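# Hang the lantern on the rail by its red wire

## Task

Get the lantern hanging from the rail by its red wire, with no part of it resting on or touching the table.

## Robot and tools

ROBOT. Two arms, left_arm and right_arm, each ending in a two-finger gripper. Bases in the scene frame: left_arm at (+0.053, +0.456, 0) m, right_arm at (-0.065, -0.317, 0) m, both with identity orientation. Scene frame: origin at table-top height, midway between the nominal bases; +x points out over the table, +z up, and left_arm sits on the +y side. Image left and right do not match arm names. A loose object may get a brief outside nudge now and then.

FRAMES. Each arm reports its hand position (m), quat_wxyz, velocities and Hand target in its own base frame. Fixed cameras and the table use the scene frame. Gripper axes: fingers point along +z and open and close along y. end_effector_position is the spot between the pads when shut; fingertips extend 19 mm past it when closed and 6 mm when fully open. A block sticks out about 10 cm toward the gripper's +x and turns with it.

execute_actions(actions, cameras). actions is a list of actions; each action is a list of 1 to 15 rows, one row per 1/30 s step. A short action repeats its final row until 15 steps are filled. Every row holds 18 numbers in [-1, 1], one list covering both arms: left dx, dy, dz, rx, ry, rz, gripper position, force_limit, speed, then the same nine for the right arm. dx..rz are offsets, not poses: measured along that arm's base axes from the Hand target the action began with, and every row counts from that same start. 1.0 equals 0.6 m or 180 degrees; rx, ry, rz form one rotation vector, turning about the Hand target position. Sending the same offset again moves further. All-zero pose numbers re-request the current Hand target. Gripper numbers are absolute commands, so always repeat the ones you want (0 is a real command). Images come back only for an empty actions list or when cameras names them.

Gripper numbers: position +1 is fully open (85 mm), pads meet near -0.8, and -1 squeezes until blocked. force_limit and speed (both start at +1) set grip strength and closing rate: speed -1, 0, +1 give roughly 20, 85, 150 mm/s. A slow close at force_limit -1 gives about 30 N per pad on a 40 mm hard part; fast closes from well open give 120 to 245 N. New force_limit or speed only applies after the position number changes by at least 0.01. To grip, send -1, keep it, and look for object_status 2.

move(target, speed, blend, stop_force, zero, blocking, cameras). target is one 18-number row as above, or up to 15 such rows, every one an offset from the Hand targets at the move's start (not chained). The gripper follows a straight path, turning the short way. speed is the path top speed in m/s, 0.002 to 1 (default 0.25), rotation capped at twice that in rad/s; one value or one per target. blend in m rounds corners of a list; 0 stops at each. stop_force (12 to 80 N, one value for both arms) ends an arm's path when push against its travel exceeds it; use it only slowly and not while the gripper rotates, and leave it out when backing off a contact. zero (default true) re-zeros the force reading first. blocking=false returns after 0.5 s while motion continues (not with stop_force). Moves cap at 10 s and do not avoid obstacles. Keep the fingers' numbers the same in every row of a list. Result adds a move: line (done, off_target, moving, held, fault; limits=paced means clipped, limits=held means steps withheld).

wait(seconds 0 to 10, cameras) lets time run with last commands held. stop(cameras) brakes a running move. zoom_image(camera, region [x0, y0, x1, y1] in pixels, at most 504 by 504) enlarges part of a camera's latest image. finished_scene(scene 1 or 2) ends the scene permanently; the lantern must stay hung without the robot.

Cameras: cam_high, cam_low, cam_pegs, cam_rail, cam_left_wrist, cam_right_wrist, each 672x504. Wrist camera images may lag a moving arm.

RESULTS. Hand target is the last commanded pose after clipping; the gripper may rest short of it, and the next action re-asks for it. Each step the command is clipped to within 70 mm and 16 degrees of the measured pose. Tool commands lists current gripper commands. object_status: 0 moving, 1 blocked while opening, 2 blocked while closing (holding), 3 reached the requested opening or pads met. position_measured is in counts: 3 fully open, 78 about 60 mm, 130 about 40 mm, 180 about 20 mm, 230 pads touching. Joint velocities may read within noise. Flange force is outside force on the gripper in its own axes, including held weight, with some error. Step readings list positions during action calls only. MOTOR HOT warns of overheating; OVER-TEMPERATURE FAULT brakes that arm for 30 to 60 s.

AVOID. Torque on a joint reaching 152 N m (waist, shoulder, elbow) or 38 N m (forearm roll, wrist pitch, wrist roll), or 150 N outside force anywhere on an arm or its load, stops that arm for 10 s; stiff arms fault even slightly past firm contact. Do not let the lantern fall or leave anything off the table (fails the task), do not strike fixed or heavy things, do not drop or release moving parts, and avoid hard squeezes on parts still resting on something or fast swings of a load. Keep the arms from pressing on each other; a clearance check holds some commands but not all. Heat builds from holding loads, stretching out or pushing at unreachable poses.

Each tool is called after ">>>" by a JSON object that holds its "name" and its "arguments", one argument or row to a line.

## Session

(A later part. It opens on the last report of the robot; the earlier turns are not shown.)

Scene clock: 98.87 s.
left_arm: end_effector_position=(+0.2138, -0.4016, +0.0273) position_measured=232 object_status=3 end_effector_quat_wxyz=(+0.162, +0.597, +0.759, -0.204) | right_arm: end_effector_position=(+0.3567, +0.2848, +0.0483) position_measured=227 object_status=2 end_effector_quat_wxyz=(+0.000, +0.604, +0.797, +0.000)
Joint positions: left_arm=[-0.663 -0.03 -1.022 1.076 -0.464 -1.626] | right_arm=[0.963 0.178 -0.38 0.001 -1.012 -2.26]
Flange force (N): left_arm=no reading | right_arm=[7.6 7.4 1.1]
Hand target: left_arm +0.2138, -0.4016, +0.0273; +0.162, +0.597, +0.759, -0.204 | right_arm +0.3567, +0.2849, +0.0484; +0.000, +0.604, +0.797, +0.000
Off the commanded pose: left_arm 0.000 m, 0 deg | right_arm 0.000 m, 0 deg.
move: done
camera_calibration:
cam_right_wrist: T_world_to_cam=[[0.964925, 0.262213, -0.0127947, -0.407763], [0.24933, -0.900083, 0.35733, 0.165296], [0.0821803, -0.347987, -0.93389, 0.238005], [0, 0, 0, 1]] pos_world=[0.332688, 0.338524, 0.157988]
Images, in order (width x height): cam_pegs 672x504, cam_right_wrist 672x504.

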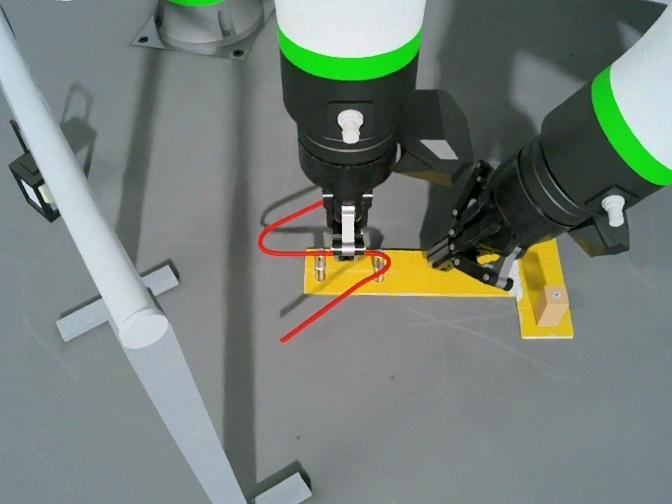

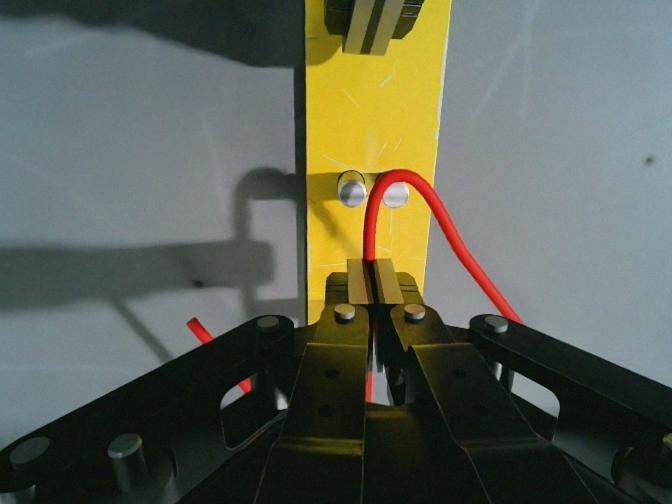

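>>> {"name": "move", "arguments": {
  "target": [
    [0,0,0.1,0,0,0,-1,1,0,0,0,0.2,0,0,0,-1,0.3,-0.5],
    [-0.05,0.2,0.3,0,0,0,-1,1,0,0,0,0.6,0,0,0,-1,0.3,-0.5],
    [-0.05,0.45,0.4,0,0,0,-1,1,0,0.4055,-0.058,0.92,0,0,0,-1,0.3,-0.5]
  ],
  "speed": 0.3,
  "blend": 0.04,
  "cameras": ["cam_pegs","cam_right_wrist"]
}}

Scene clock: 102.57 s.
left_arm: end_effector_position=(+0.1838, -0.1316, +0.2673) position_measured=232 object_status=3 end_effector_quat_wxyz=(+0.162, +0.597, +0.759, -0.204) | right_arm: end_effector_position=(+0.5991, +0.2497, +0.5990) position_measured=227 object_status=2 end_effector_quat_wxyz=(+0.130, +0.585, +0.772, +0.211)
Joint positions: left_arm=[0.851 -0.781 -0.748 0.372 -1.987 -2.099] | right_arm=[0.662 0.594 1.491 0.151 -1.981 -1.865]
Flange force (N): no reading
Hand target: left_arm +0.1838, -0.1316, +0.2673; +0.162, +0.597, +0.759, -0.204 | right_arm +0.6000, +0.2501, +0.6004; +0.058, +0.600, +0.792, +0.094
Off the commanded pose: left_arm 0.000 m, 0 deg | right_arm 0.002 m, 29 deg; orientation clipped.
elbow stopped short (right arm): the move would have taken joint 3 (elbow) straighter than the controller allows.
elbow read too straight (right arm): the controller reads joint 3 (elbow) straighter than it allows; while it does, the hand can move without a command.
move: off_target (right_arm); limits=paced
camera_calibration:
cam_right_wrist: T_world_to_cam=[[0.857659, 0.219152, 0.465182, -0.836644], [0.0995548, -0.958287, 0.267909, 0.0342524], [0.50449, -0.183463, -0.843701, 0.371988], [0, 0, 0, 1]] pos_world=[0.526481, 0.284422, 0.693861]
Images, in order (width x height): cam_pegs 672x504, cam_right_wrist 672x504.

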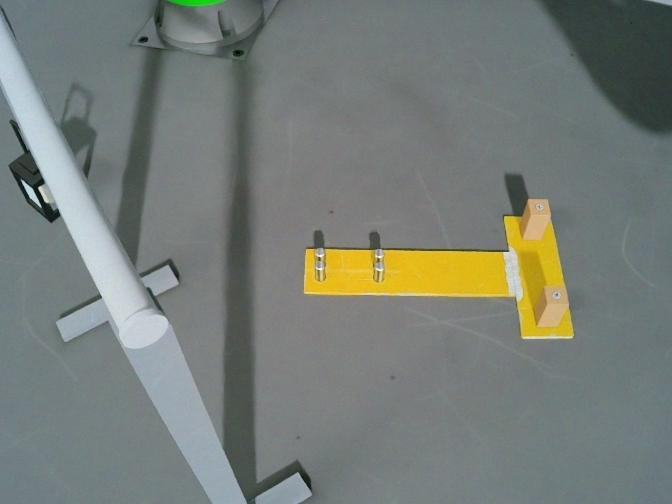

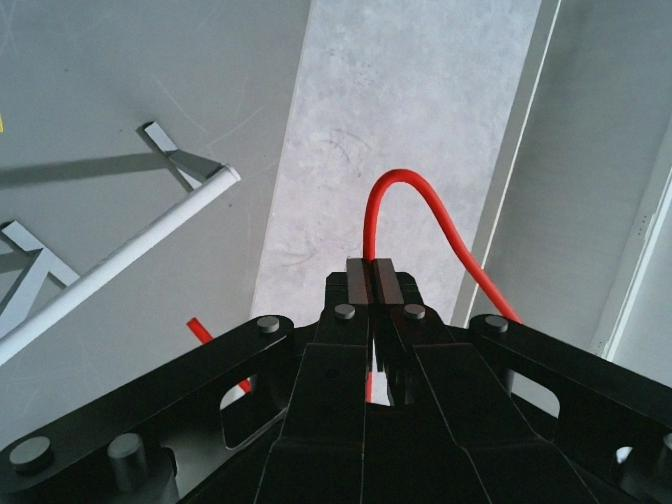

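>>> {"name": "move", "arguments": {
  "target": [
    [0,0,0,0,0,0,-1,1,0,-0.05,-0.03,-0.03,-0.1493,-0.2267,0.1737,-1,0.3,-0.5],
    [0,0,0,0,0,0,-1,1,0,-0.03,-0.03,0,-0.2986,-0.4534,0.3474,-1,0.3,-0.5]
  ],
  "speed": 0.4,
  "blend": 0.02,
  "cameras": ["cam_rail","cam_high"]
}}

Scene clock: 107.93 s.
left_arm: end_effector_position=(+0.1838, -0.1316, +0.2673) position_measured=232 object_status=3 end_effector_quat_wxyz=(+0.162, +0.597, +0.759, -0.204) | right_arm: end_effector_position=(+0.5818, +0.2320, +0.6010) position_measured=227 object_status=2 end_effector_quat_wxyz=(+0.648, -0.128, +0.743, +0.110)
Joint positions: left_arm=[0.852 -0.781 -0.748 0.372 -1.987 -2.099] | right_arm=[0.381 -0.314 -0.454 1.663 -0.042 -1.667]
Flange force (N): no reading
Hand target: left_arm +0.1838, -0.1316, +0.2673; +0.162, +0.597, +0.759, -0.204 | right_arm +0.5820, +0.2321, +0.6004; +0.696, -0.123, +0.697, +0.123
Off the commanded pose: left_arm 0.000 m, 0 deg | right_arm 0.001 m, 8 deg.
move: off_target (right_arm); limits=paced
Images, in order (width x height): cam_high 672x504, cam_rail 672x504.

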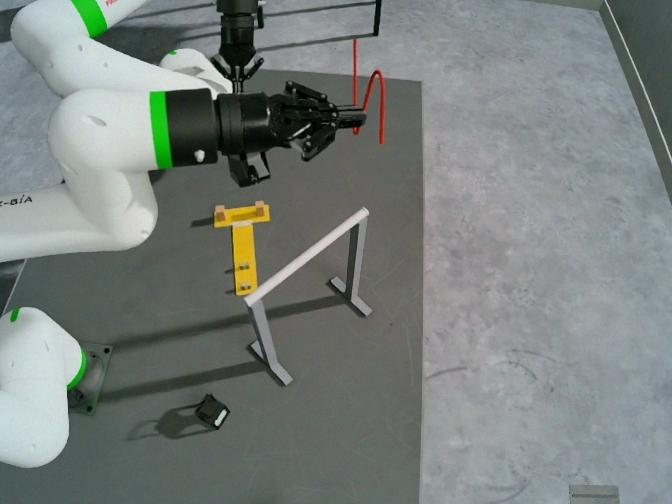

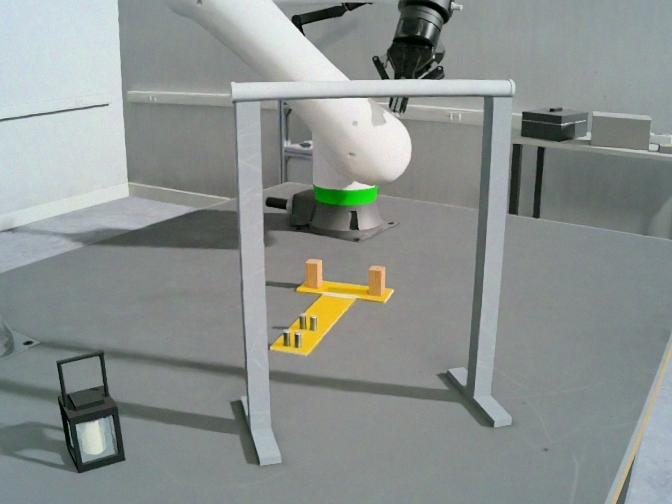

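>>> {"name": "move", "arguments": {
  "target": [
    [0,0,0,0,0,0,-1,1,0,0.04,-0.3,-0.1,0,0,0,-1,0.3,-0.5],
    [0,0,0,0,0,0,-1,1,0,0.03,-0.6,-0.25,0,0,0,-1,0.3,-0.5],
    [0,0,0,0,0,0,-1,1,0,-0.08,-0.67,-0.45,-0.239,0.0954,0.2438,-1,0.3,-0.5]
  ],
  "speed": 0.35,
  "blend": 0.03,
  "cameras": ["cam_rail","cam_high"]
}}

Scene clock: 116.10 s.
left_arm: end_effector_position=(+0.1838, -0.1316, +0.2673) position_measured=232 object_status=3 end_effector_quat_wxyz=(+0.162, +0.597, +0.759, -0.204) | right_arm: end_effector_position=(+0.5340, -0.1700, +0.3304) position_measured=227 object_status=2 end_effector_quat_wxyz=(+0.403, -0.588, +0.690, +0.127)
Joint positions: left_arm=[0.852 -0.781 -0.748 0.372 -1.987 -2.099] | right_arm=[-0.906 0.264 -0.064 2.336 1.609 -0.7]
Flange force (N): left_arm=no reading | right_arm=[2.5 -14.3 -1.3]
Hand target: left_arm +0.1838, -0.1316, +0.2673; +0.162, +0.597, +0.759, -0.204 | right_arm +0.5340, -0.1699, +0.3304; +0.403, -0.588, +0.690, +0.127
Off the commanded pose: left_arm 0.000 m, 0 deg | right_arm 0.000 m, 0 deg.
move: done; limits=paced
Images, in order (width x height): cam_high 672x504, cam_rail 672x504.

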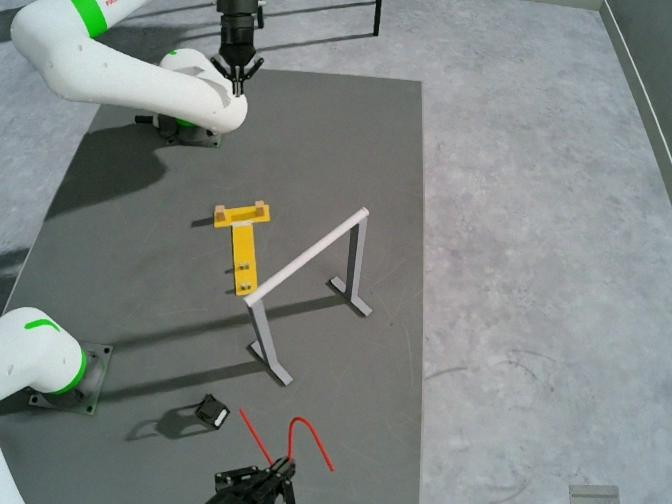

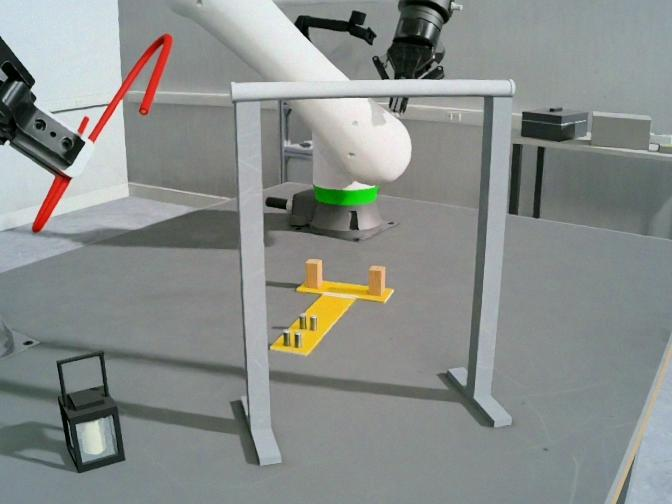

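>>> {"name": "move", "arguments": {
  "target": [
    [0,0,0,0,0,0,-1,1,0,-0.13,0.03,-0.2,0,0,0,-1,0.3,-0.5],
    [0,0,0,0,0,0,-1,1,0,-0.1467,0.0467,-0.42,0,0,0,-1,0.3,-0.5]
  ],
  "speed": 0.15,
  "blend": 0.02,
  "cameras": ["cam_rail","cam_high"]
}}

>>> {"name": "zoom_image", "arguments": {
  "camera": "cam_high",
  "region": [170, 370, 310, 490]
}}

>>> {"name": "zoom_image", "arguments": {
  "camera": "cam_rail",
  "region": [0, 300, 170, 480]
}}

Scene clock: 119.63 s.
left_arm: end_effector_position=(+0.1838, -0.1316, +0.2673) position_measured=232 object_status=3 end_effector_quat_wxyz=(+0.162, +0.597, +0.759, -0.204) | right_arm: end_effector_position=(+0.4460, -0.1419, +0.0785) position_measured=227 object_status=2 end_effector_quat_wxyz=(+0.403, -0.588, +0.690, +0.127)
Joint positions: left_arm=[0.852 -0.781 -0.748 0.372 -1.987 -2.099] | right_arm=[-1.015 0.33 -0.616 2.327 1.24 -0.187]
Flange force (N): left_arm=no reading | right_arm=[6.6 -10.2 1.4]
Hand target: left_arm +0.1838, -0.1316, +0.2673; +0.162, +0.597, +0.759, -0.204 | right_arm +0.4460, -0.1419, +0.0784; +0.403, -0.588, +0.690, +0.127
Off the commanded pose: left_arm 0.000 m, 0 deg | right_arm 0.000 m, 0 deg.
move: done
Images, in order (width x height): cam_high 672x504, cam_rail 672x504.

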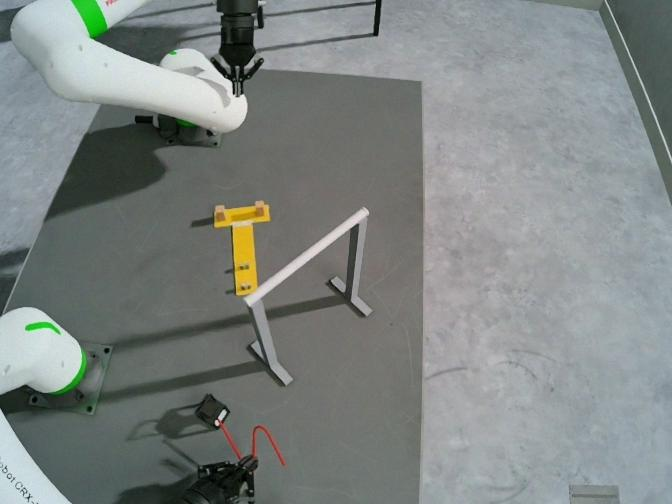

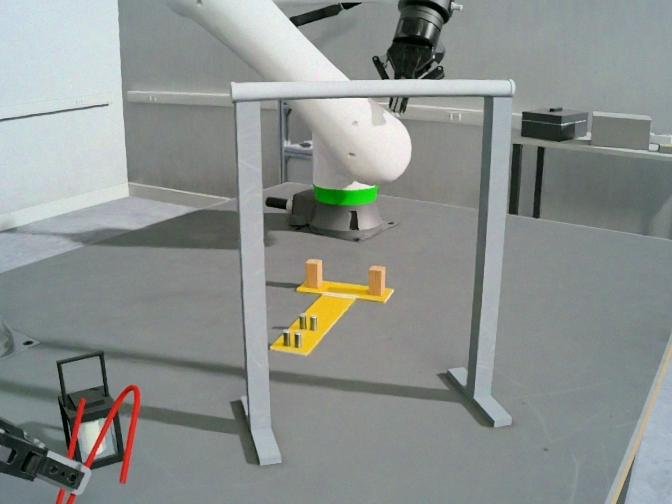

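Scaled by 3.600 from the camera's 672x504 image, which has a finer 960x720 frame.

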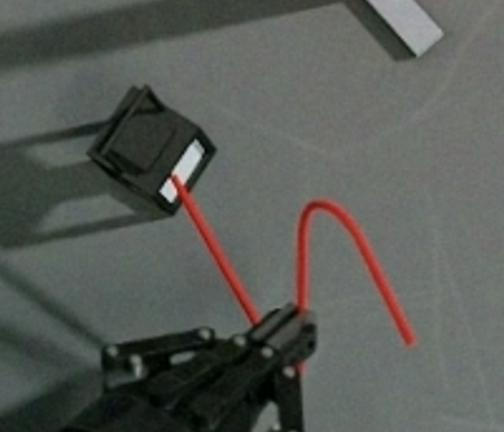

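Scaled by 2.800 from the camera's 672x504 image, which has a finer 960x720 frame.

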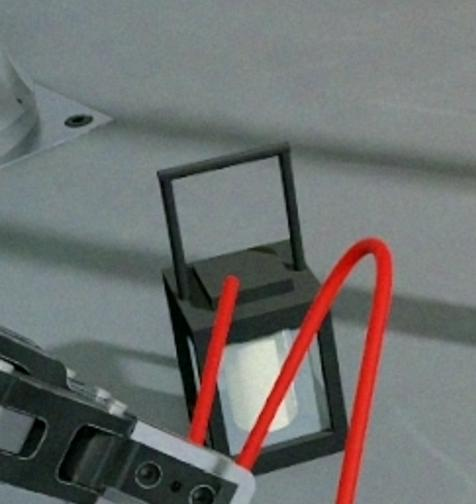

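>>> {"name": "move", "arguments": {
  "target": [
    [0,0,0,0,0,0,-1,1,0,-0.0083,-0.0167,0.005,0,0,0,-1,0.3,-0.5],
    [0,0,0,0,0,0,-1,1,0,-0.0663,0.0633,0.0205,0,0,0,-1,0.3,-0.5]
  ],
  "speed": 0.06,
  "cameras": ["cam_rail","cam_high"]
}}

>>> {"name": "zoom_image", "arguments": {
  "camera": "cam_high",
  "region": [170, 370, 310, 490]
}}

>>> {"name": "zoom_image", "arguments": {
  "camera": "cam_rail",
  "region": [0, 300, 170, 480]
}}

Scene clock: 123.53 s.
left_arm: end_effector_position=(+0.1838, -0.1316, +0.2673) position_measured=232 object_status=3 end_effector_quat_wxyz=(+0.162, +0.597, +0.759, -0.204) | right_arm: end_effector_position=(+0.4062, -0.1040, +0.0907) position_measured=227 object_status=2 end_effector_quat_wxyz=(+0.403, -0.588, +0.690, +0.127)
Joint positions: left_arm=[0.852 -0.781 -0.748 0.372 -1.987 -2.099] | right_arm=[-1.055 0.194 -0.755 2.353 1.255 -0.168]
Flange force (N): left_arm=no reading | right_arm=[5.7 -7.8 3.2]
Hand target: left_arm +0.1838, -0.1316, +0.2673; +0.162, +0.597, +0.759, -0.204 | right_arm +0.4062, -0.1039, +0.0907; +0.403, -0.588, +0.690, +0.127
Off the commanded pose: left_arm 0.000 m, 0 deg | right_arm 0.000 m, 0 deg.
move: done
Images, in order (width x height): cam_high 672x504, cam_rail 672x504.

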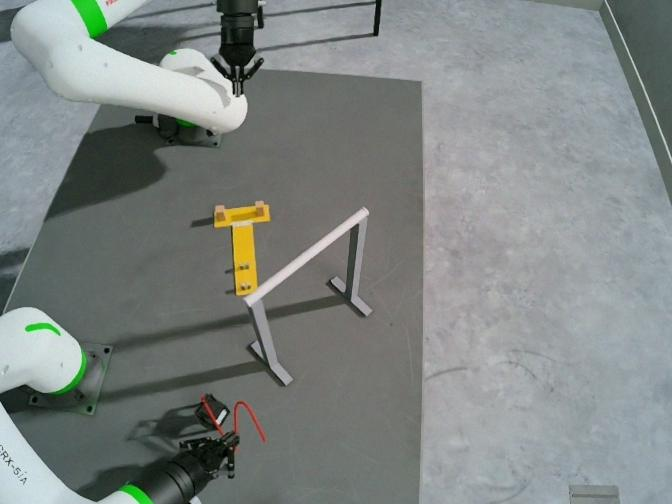

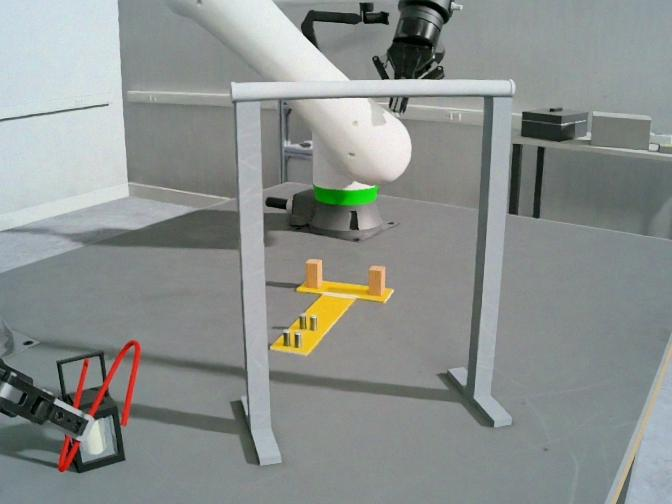

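Scaled by 3.600 from the camera's 672x504 image, which has a finer 960x720 frame.

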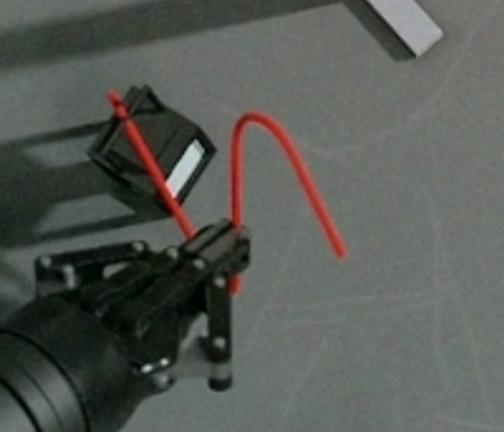

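Scaled by 2.800 from the camera's 672x504 image, which has a finer 960x720 frame.

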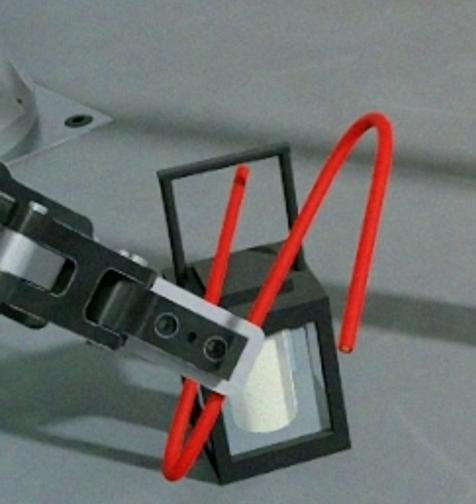

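>>> {"name": "zoom_image", "arguments": {
  "camera": "cam_high",
  "region": [190, 385, 230, 420]
}}

>>> {"name": "zoom_image", "arguments": {
  "camera": "cam_rail",
  "region": [50, 340, 120, 400]
}}

Scaled by 12.600 from the camera's 672x504 image, which has a finer 960x720 frame.

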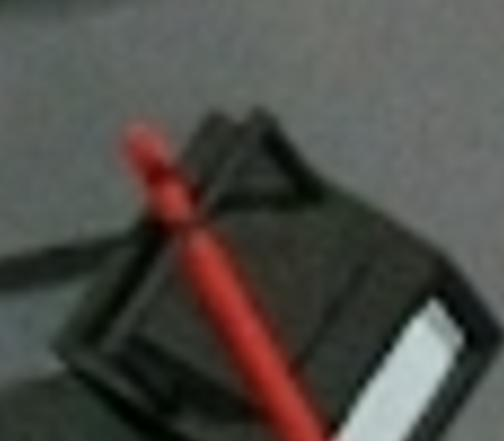

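Scaled by 7.200 from the camera's 672x504 image, which has a finer 960x720 frame.

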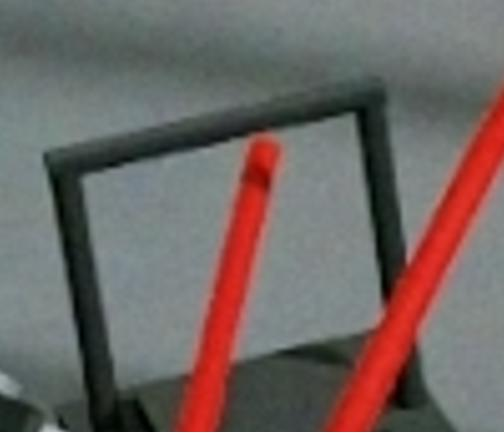

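>>> {"name": "move", "arguments": {
  "target": [0,0,0,0,0,0,-1,1,0,-0.055,0.073,0.011,0,0,0,-1,0.3,-0.5],
  "speed": 0.05,
  "cameras": ["cam_rail","cam_high"]
}}

>>> {"name": "zoom_image", "arguments": {
  "camera": "cam_high",
  "region": [170, 370, 250, 440]
}}

>>> {"name": "zoom_image", "arguments": {
  "camera": "cam_rail",
  "region": [30, 330, 150, 480]
}}

Scene clock: 126.13 s.
left_arm: end_effector_position=(+0.1838, -0.1316, +0.2673) position_measured=232 object_status=3 end_effector_quat_wxyz=(+0.162, +0.597, +0.759, -0.204) | right_arm: end_effector_position=(+0.3732, -0.0602, +0.0973) position_measured=227 object_status=2 end_effector_quat_wxyz=(+0.403, -0.588, +0.690, +0.127)
Joint positions: left_arm=[0.852 -0.781 -0.748 0.372 -1.987 -2.099] | right_arm=[-1.08 0.057 -0.891 2.371 1.267 -0.158]
Flange force (N): left_arm=no reading | right_arm=[8.0 -16.5 1.5]
Hand target: left_arm +0.1838, -0.1316, +0.2673; +0.162, +0.597, +0.759, -0.204 | right_arm +0.3732, -0.0601, +0.0973; +0.403, -0.588, +0.690, +0.127
Off the commanded pose: left_arm 0.000 m, 0 deg | right_arm 0.000 m, 0 deg.
move: done
Images, in order (width x height): cam_high 672x504, cam_rail 672x504.

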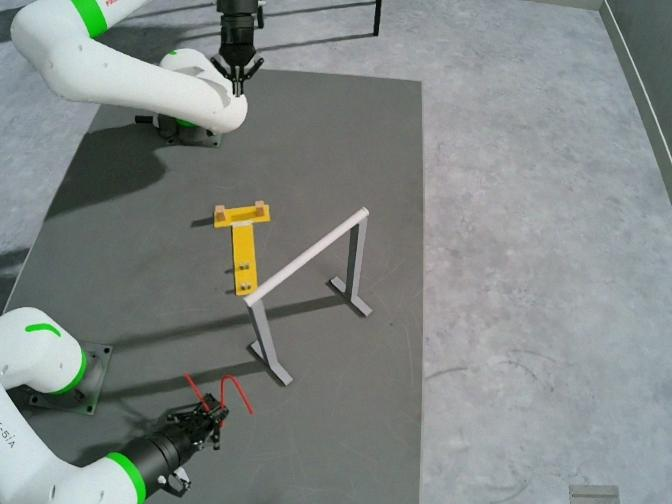

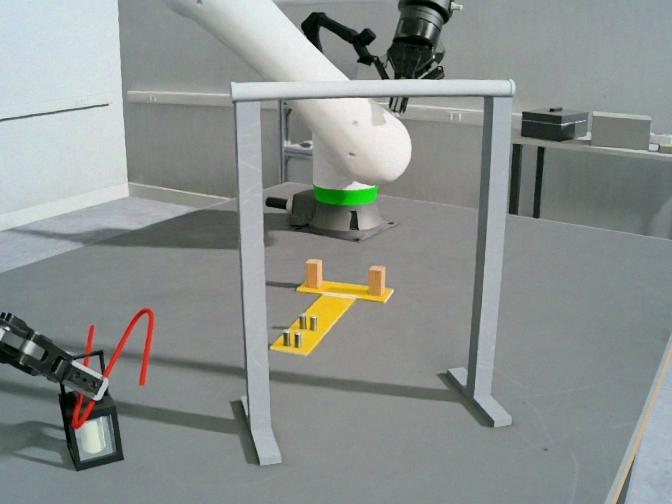

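Scaled by 6.300 from the camera's 672x504 image, which has a finer 960x720 frame.

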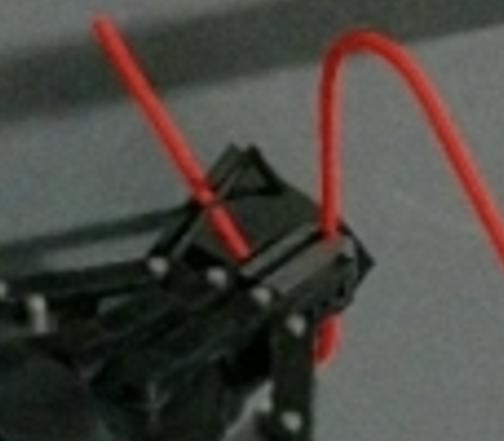

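Scaled by 3.360 from the camera's 672x504 image, which has a finer 960x720 frame.

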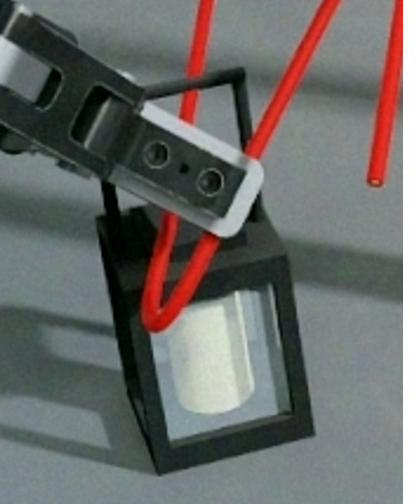

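>>> {"name": "move", "arguments": {
  "target": [
    [0,0,0,0,0,0,-1,1,0,0,0,0.04,0.0519,0.083,-0.0822,-1,0.3,-0.5],
    [0,0,0,0,0,0,-1,1,0,0,0,0.15,0.0519,0.083,-0.0822,-1,0.3,-0.5]
  ],
  "speed": 0.06,
  "cameras": ["cam_rail","cam_high"]
}}

>>> {"name": "zoom_image", "arguments": {
  "camera": "cam_rail",
  "region": [30, 270, 180, 480]
}}

Scene clock: 131.93 s.
left_arm: end_effector_position=(+0.1838, -0.1316, +0.2673) position_measured=232 object_status=3 end_effector_quat_wxyz=(+0.162, +0.597, +0.759, -0.204) | right_arm: end_effector_position=(+0.3732, -0.0601, +0.1873) position_measured=227 object_status=2 end_effector_quat_wxyz=(+0.370, -0.439, +0.793, +0.205)
Joint positions: left_arm=[0.852 -0.781 -0.748 0.372 -1.987 -2.099] | right_arm=[-1.092 -0.101 -0.785 2.416 1.465 -0.737]
Flange force (N): left_arm=no reading | right_arm=[0.9 -10.9 4.3]
Hand target: left_arm +0.1838, -0.1316, +0.2673; +0.162, +0.597, +0.759, -0.204 | right_arm +0.3732, -0.0601, +0.1873; +0.370, -0.439, +0.793, +0.205
Off the commanded pose: left_arm 0.000 m, 0 deg | right_arm 0.000 m, 0 deg.
move: done
Images, in order (width x height): cam_high 672x504, cam_rail 672x504.

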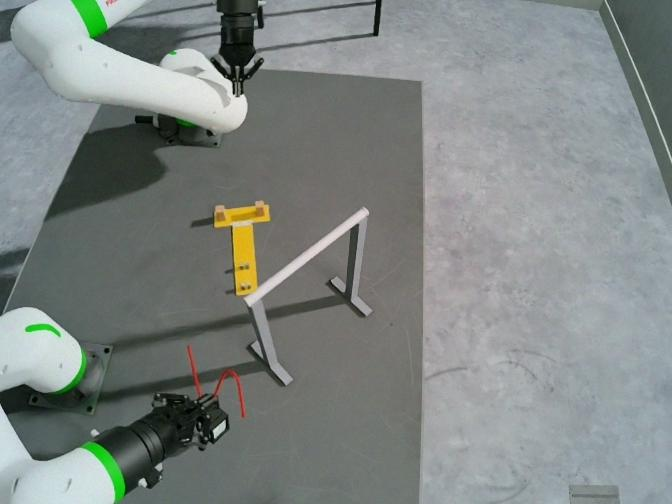

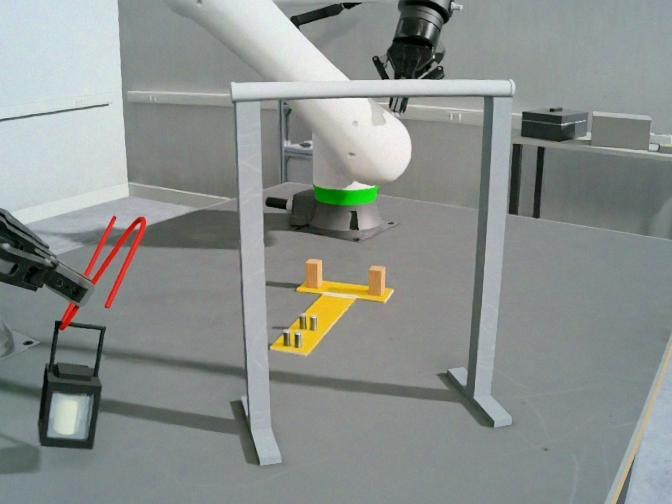

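Scaled by 2.400 from the camera's 672x504 image, which has a finer 960x720 frame.

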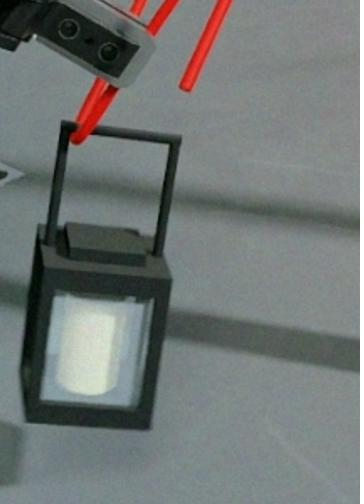

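>>> {"name": "move", "arguments": {
  "target": [
    [0,0,0,0,0,0,-1,1,0,0.03,-0.03,0.15,0,0,0,-1,0.3,-0.5],
    [0,0,0,0,0,0,-1,1,0,0.3,-0.13,0.5,0.095,-0.117,-0.1345,-1,0.3,-0.5],
    [0,0,0,0,0,0,-1,1,0,0.378,-0.133,0.721,0.142,-0.1756,-0.2018,-1,0.3,-0.5]
  ],
  "speed": 0.15,
  "blend": 0.03,
  "cameras": ["cam_rail","cam_high"]
}}

Scene clock: 137.07 s.
left_arm: end_effector_position=(+0.1838, -0.1316, +0.2673) position_measured=232 object_status=3 end_effector_quat_wxyz=(+0.162, +0.597, +0.759, -0.204) | right_arm: end_effector_position=(+0.6000, -0.1399, +0.6199) position_measured=227 object_status=2 end_effector_quat_wxyz=(+0.696, -0.123, +0.697, +0.123)
Joint positions: left_arm=[0.852 -0.781 -0.748 0.372 -1.987 -2.099] | right_arm=[-0.629 -0.134 -0.36 1.423 0.995 -1.302]
Flange force (N): left_arm=no reading | right_arm=[-0.8 -3.8 8.0]
Hand target: left_arm +0.1838, -0.1316, +0.2673; +0.162, +0.597, +0.759, -0.204 | right_arm +0.6000, -0.1399, +0.6199; +0.696, -0.123, +0.697, +0.123
Off the commanded pose: left_arm 0.000 m, 0 deg | right_arm 0.000 m, 0 deg.
move: done
Images, in order (width x height): cam_high 672x504, cam_rail 672x504.

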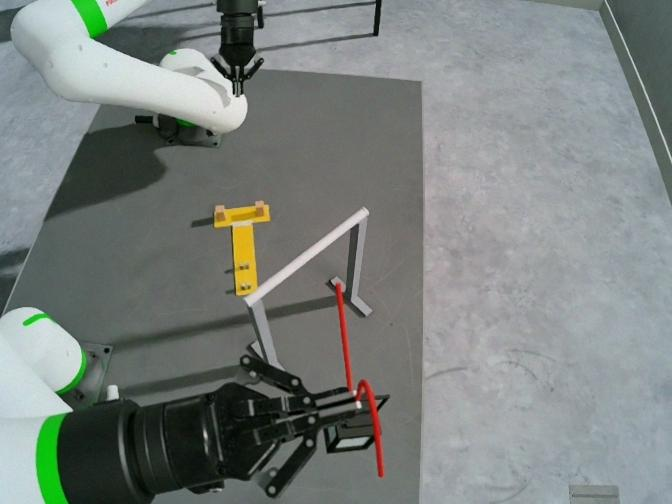

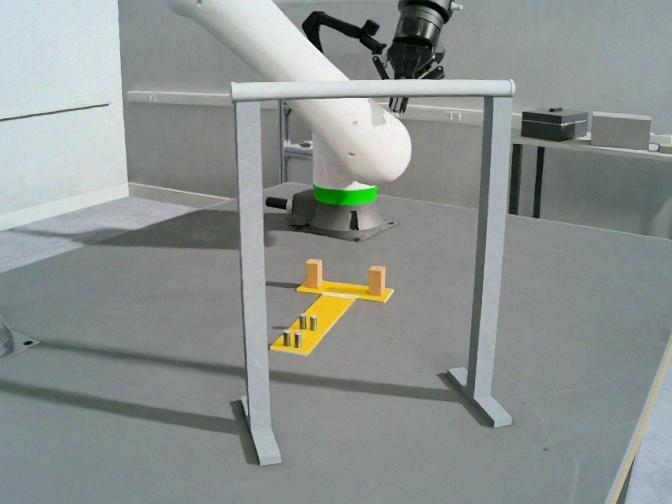

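>>> {"name": "move", "arguments": {
  "target": [
    [0,0,0,0,0,0,-1,1,0,-0.1,0.35,0,0,0,0,-1,0.3,-0.5],
    [0,0,0,0,0,0,-1,1,0,-0.198,0.70,0,0,0,0,-1,0.3,-0.5],
    [0,0,0,0,0,0,-1,1,0,-0.198,0.70,-0.4,0,0,0,-1,0.3,-0.5]
  ],
  "speed": 0.14,
  "blend": [0.03,0.01,0],
  "cameras": ["cam_rail","cam_high","cam_pegs"]
}}

>>> {"name": "zoom_image", "arguments": {
  "camera": "cam_high",
  "region": [200, 170, 400, 330]
}}

Scene clock: 143.73 s.
left_arm: end_effector_position=(+0.1838, -0.1316, +0.2673) position_measured=232 object_status=3 end_effector_quat_wxyz=(+0.162, +0.597, +0.759, -0.204) | right_arm: end_effector_position=(+0.4810, +0.2807, +0.3799) position_measured=227 object_status=2 end_effector_quat_wxyz=(+0.698, -0.114, +0.697, +0.114)
Joint positions: left_arm=[0.852 -0.781 -0.748 0.372 -1.987 -2.099] | right_arm=[0.258 -0.417 -0.796 3.319 -0.387 -3.307]
Flange force (N): no reading
Hand target: left_arm +0.1838, -0.1316, +0.2673; +0.162, +0.597, +0.759, -0.204 | right_arm +0.4812, +0.2801, +0.3799; +0.696, -0.123, +0.697, +0.123
Off the commanded pose: left_arm 0.000 m, 0 deg | right_arm 0.001 m, 1 deg.
joint sent to its limit (right arm) — joint 4 (forearm roll), upper limit. The joint targets still meet the commanded pose.
move: done
Images, in order (width x height): cam_high 672x504, cam_pegs 672x504, cam_rail 672x504.

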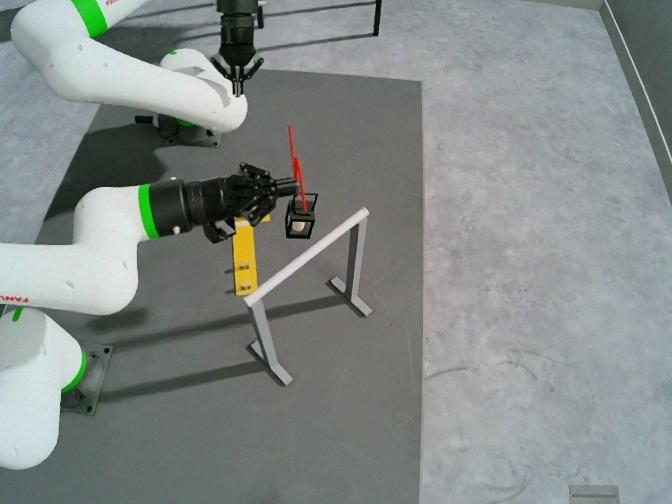

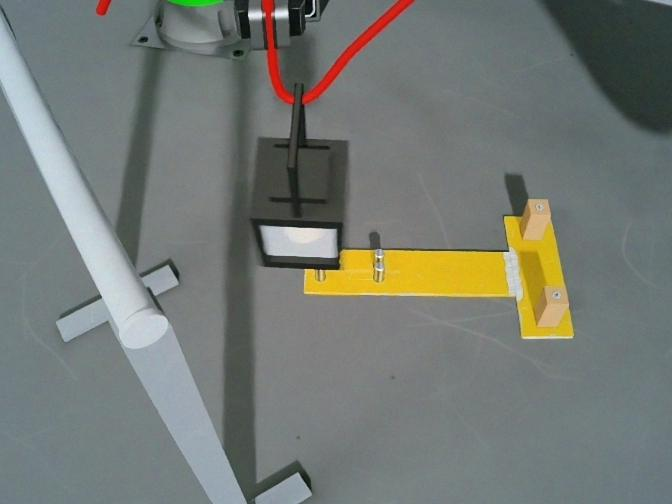

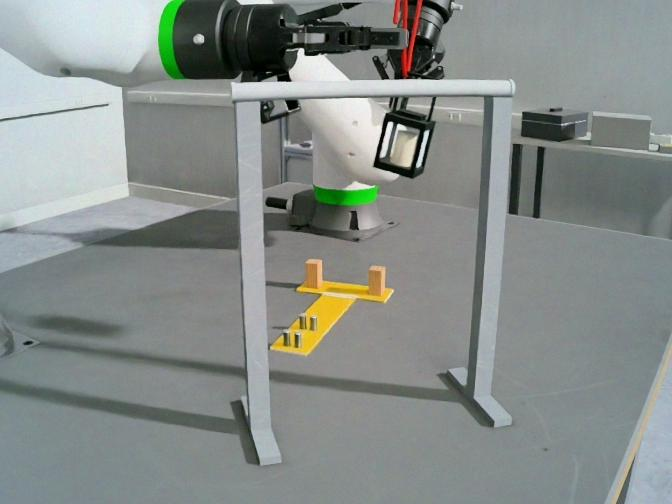

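Scaled by 2.520 from the camera's 672x504 image, which has a finer 960x720 frame.

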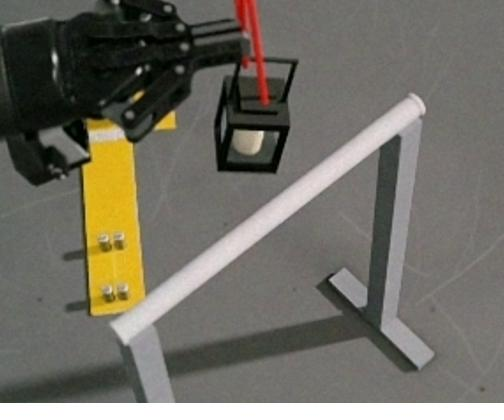

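>>> {"name": "zoom_image", "arguments": {
  "camera": "cam_rail",
  "region": [340, 0, 480, 190]
}}

Scaled by 2.653 from the camera's 672x504 image, which has a finer 960x720 frame.

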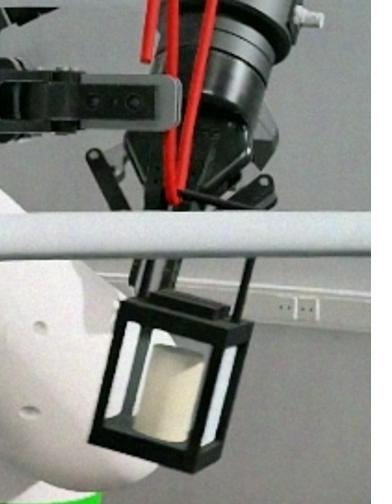

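>>> {"name": "move", "arguments": {
  "target": [
    [0,0,0,0,0,0,-1,1,0,0.0665,-0.062,-0.043,0,0,0,-1,0.3,-0.5],
    [0,0,0,0,0,0,-1,1,0,0.0747,-0.0702,-0.043,0,0,0,-1,0.3,-0.5]
  ],
  "speed": 0.06,
  "cameras": ["cam_rail","cam_high","cam_low"]
}}

>>> {"name": "zoom_image", "arguments": {
  "camera": "cam_rail",
  "region": [320, 0, 500, 200]
}}

>>> {"name": "zoom_image", "arguments": {
  "camera": "cam_high",
  "region": [250, 170, 370, 290]
}}

Scene clock: 147.43 s.
left_arm: end_effector_position=(+0.1838, -0.1316, +0.2673) position_measured=232 object_status=3 end_effector_quat_wxyz=(+0.162, +0.597, +0.759, -0.204) | right_arm: end_effector_position=(+0.5259, +0.2388, +0.3540) position_measured=227 object_status=2 end_effector_quat_wxyz=(+0.707, -0.084, +0.697, +0.086)
Joint positions: left_arm=[0.852 -0.781 -0.748 0.372 -1.987 -2.099] | right_arm=[0.154 -0.299 -0.801 3.319 -0.522 -3.298]
Flange force (N): no reading
Hand target: left_arm +0.1838, -0.1316, +0.2673; +0.162, +0.597, +0.759, -0.204 | right_arm +0.5260, +0.2379, +0.3541; +0.696, -0.123, +0.697, +0.123
Off the commanded pose: left_arm 0.000 m, 0 deg | right_arm 0.001 m, 6 deg.
joint sent to its limit (right arm) — joint 4 (forearm roll), upper limit. The joint targets are off in orientation, not in position.
move: off_target (right_arm)
Images, in order (width x height): cam_high 672x504, cam_low 672x504, cam_rail 672x504.

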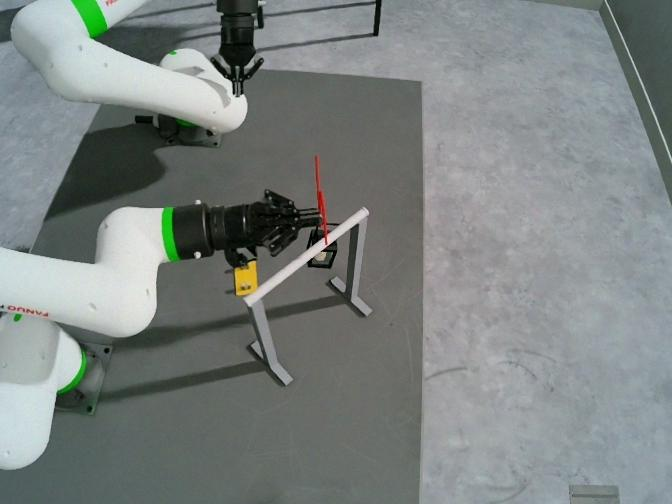

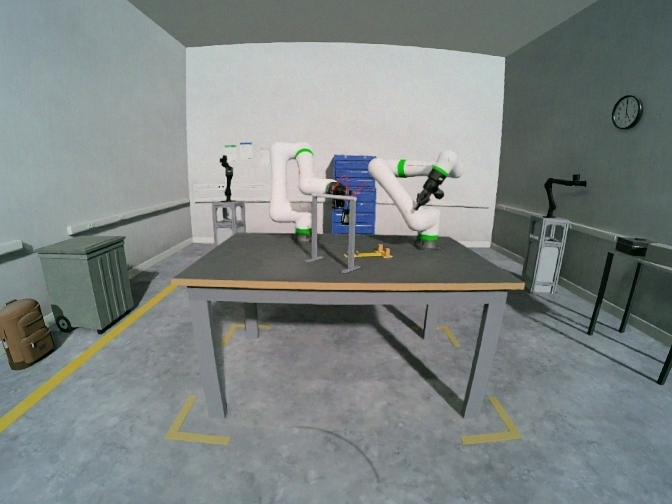

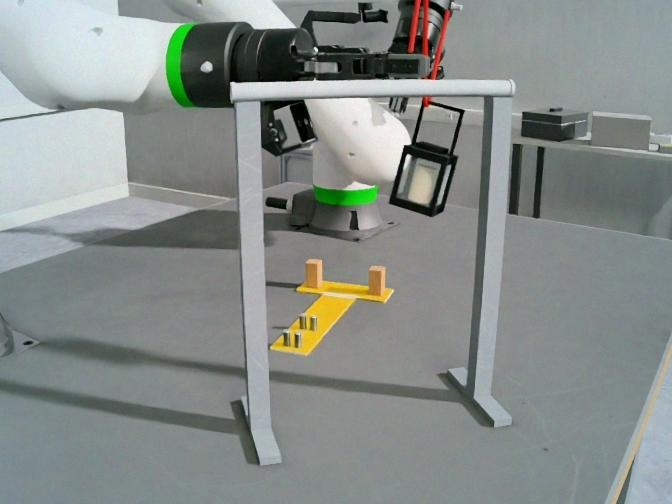

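Scaled by 2.520 from the camera's 672x504 image, which has a finer 960x720 frame.

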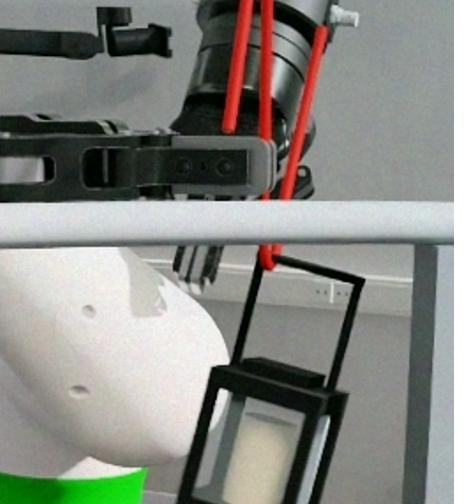

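Scaled by 4.200 from the camera's 672x504 image, which has a finer 960x720 frame.

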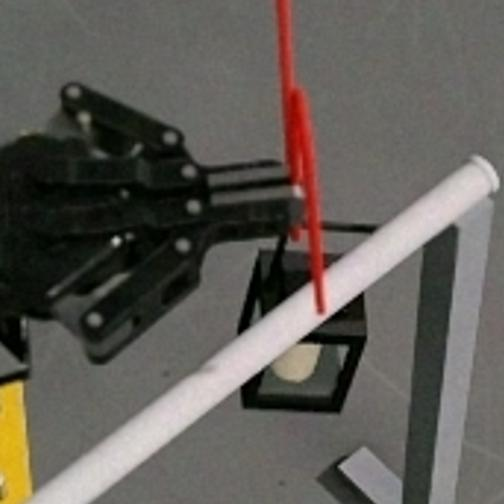

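>>> {"name": "move", "arguments": {
  "target": [0,0,0,0,0,0,-1,1,0,0,0,-0.0867,0,0,0,-1,0.3,-0.5],
  "speed": 0.05,
  "cameras": ["cam_rail","cam_high"]
}}

>>> {"name": "zoom_image", "arguments": {
  "camera": "cam_rail",
  "region": [320, 0, 500, 200]
}}

>>> {"name": "zoom_image", "arguments": {
  "camera": "cam_high",
  "region": [250, 170, 370, 290]
}}

Scene clock: 149.77 s.
left_arm: end_effector_position=(+0.1838, -0.1316, +0.2673) position_measured=232 object_status=3 end_effector_quat_wxyz=(+0.162, +0.597, +0.759, -0.204) | right_arm: end_effector_position=(+0.5259, +0.2388, +0.3020) position_measured=227 object_status=2 end_effector_quat_wxyz=(+0.705, -0.089, +0.698, +0.090)
Joint positions: left_arm=[0.852 -0.781 -0.748 0.372 -1.987 -2.099] | right_arm=[0.139 -0.185 -0.868 3.319 -0.702 -3.28]
Flange force (N): no reading
Hand target: left_arm +0.1838, -0.1316, +0.2673; +0.162, +0.597, +0.759, -0.204 | right_arm +0.5260, +0.2379, +0.3021; +0.696, -0.123, +0.697, +0.123
Off the commanded pose: left_arm 0.000 m, 0 deg | right_arm 0.001 m, 6 deg.
joint sent to its limit (right arm) — joint 4 (forearm roll), upper limit. The joint targets are off in orientation, not in position.
move: off_target (right_arm)
Images, in order (width x height): cam_high 672x504, cam_rail 672x504.

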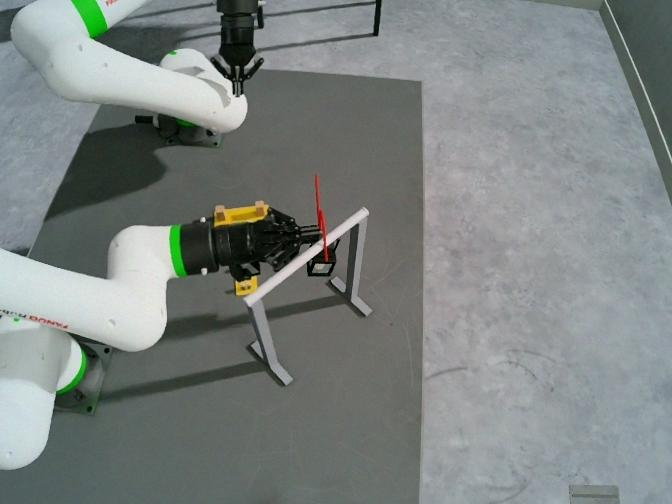

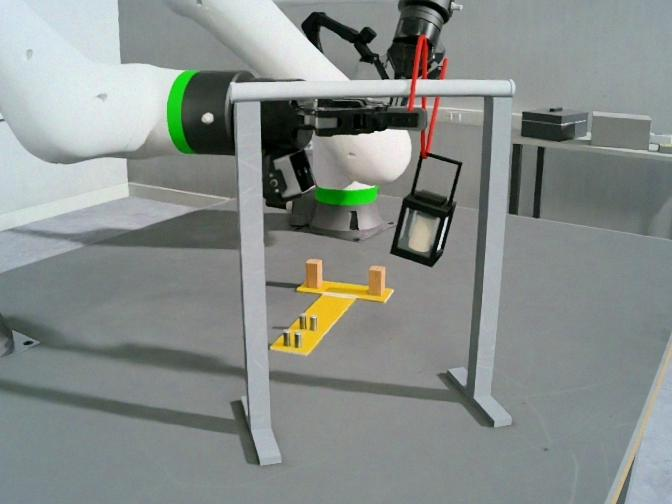

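Scaled by 2.520 from the camera's 672x504 image, which has a finer 960x720 frame.

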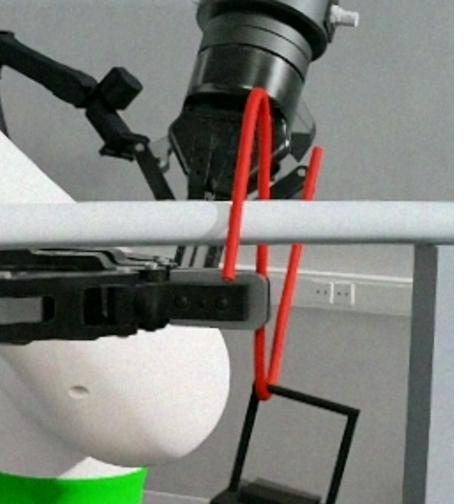

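Scaled by 4.200 from the camera's 672x504 image, which has a finer 960x720 frame.

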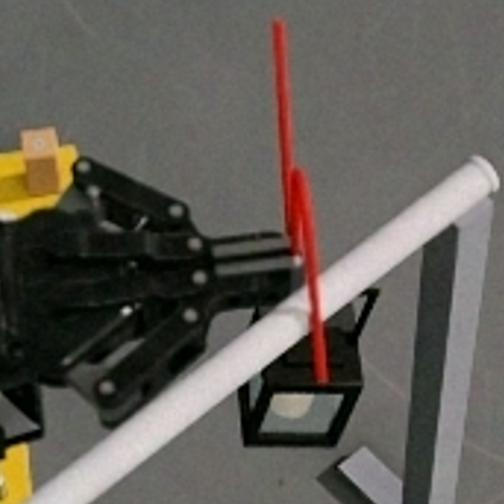

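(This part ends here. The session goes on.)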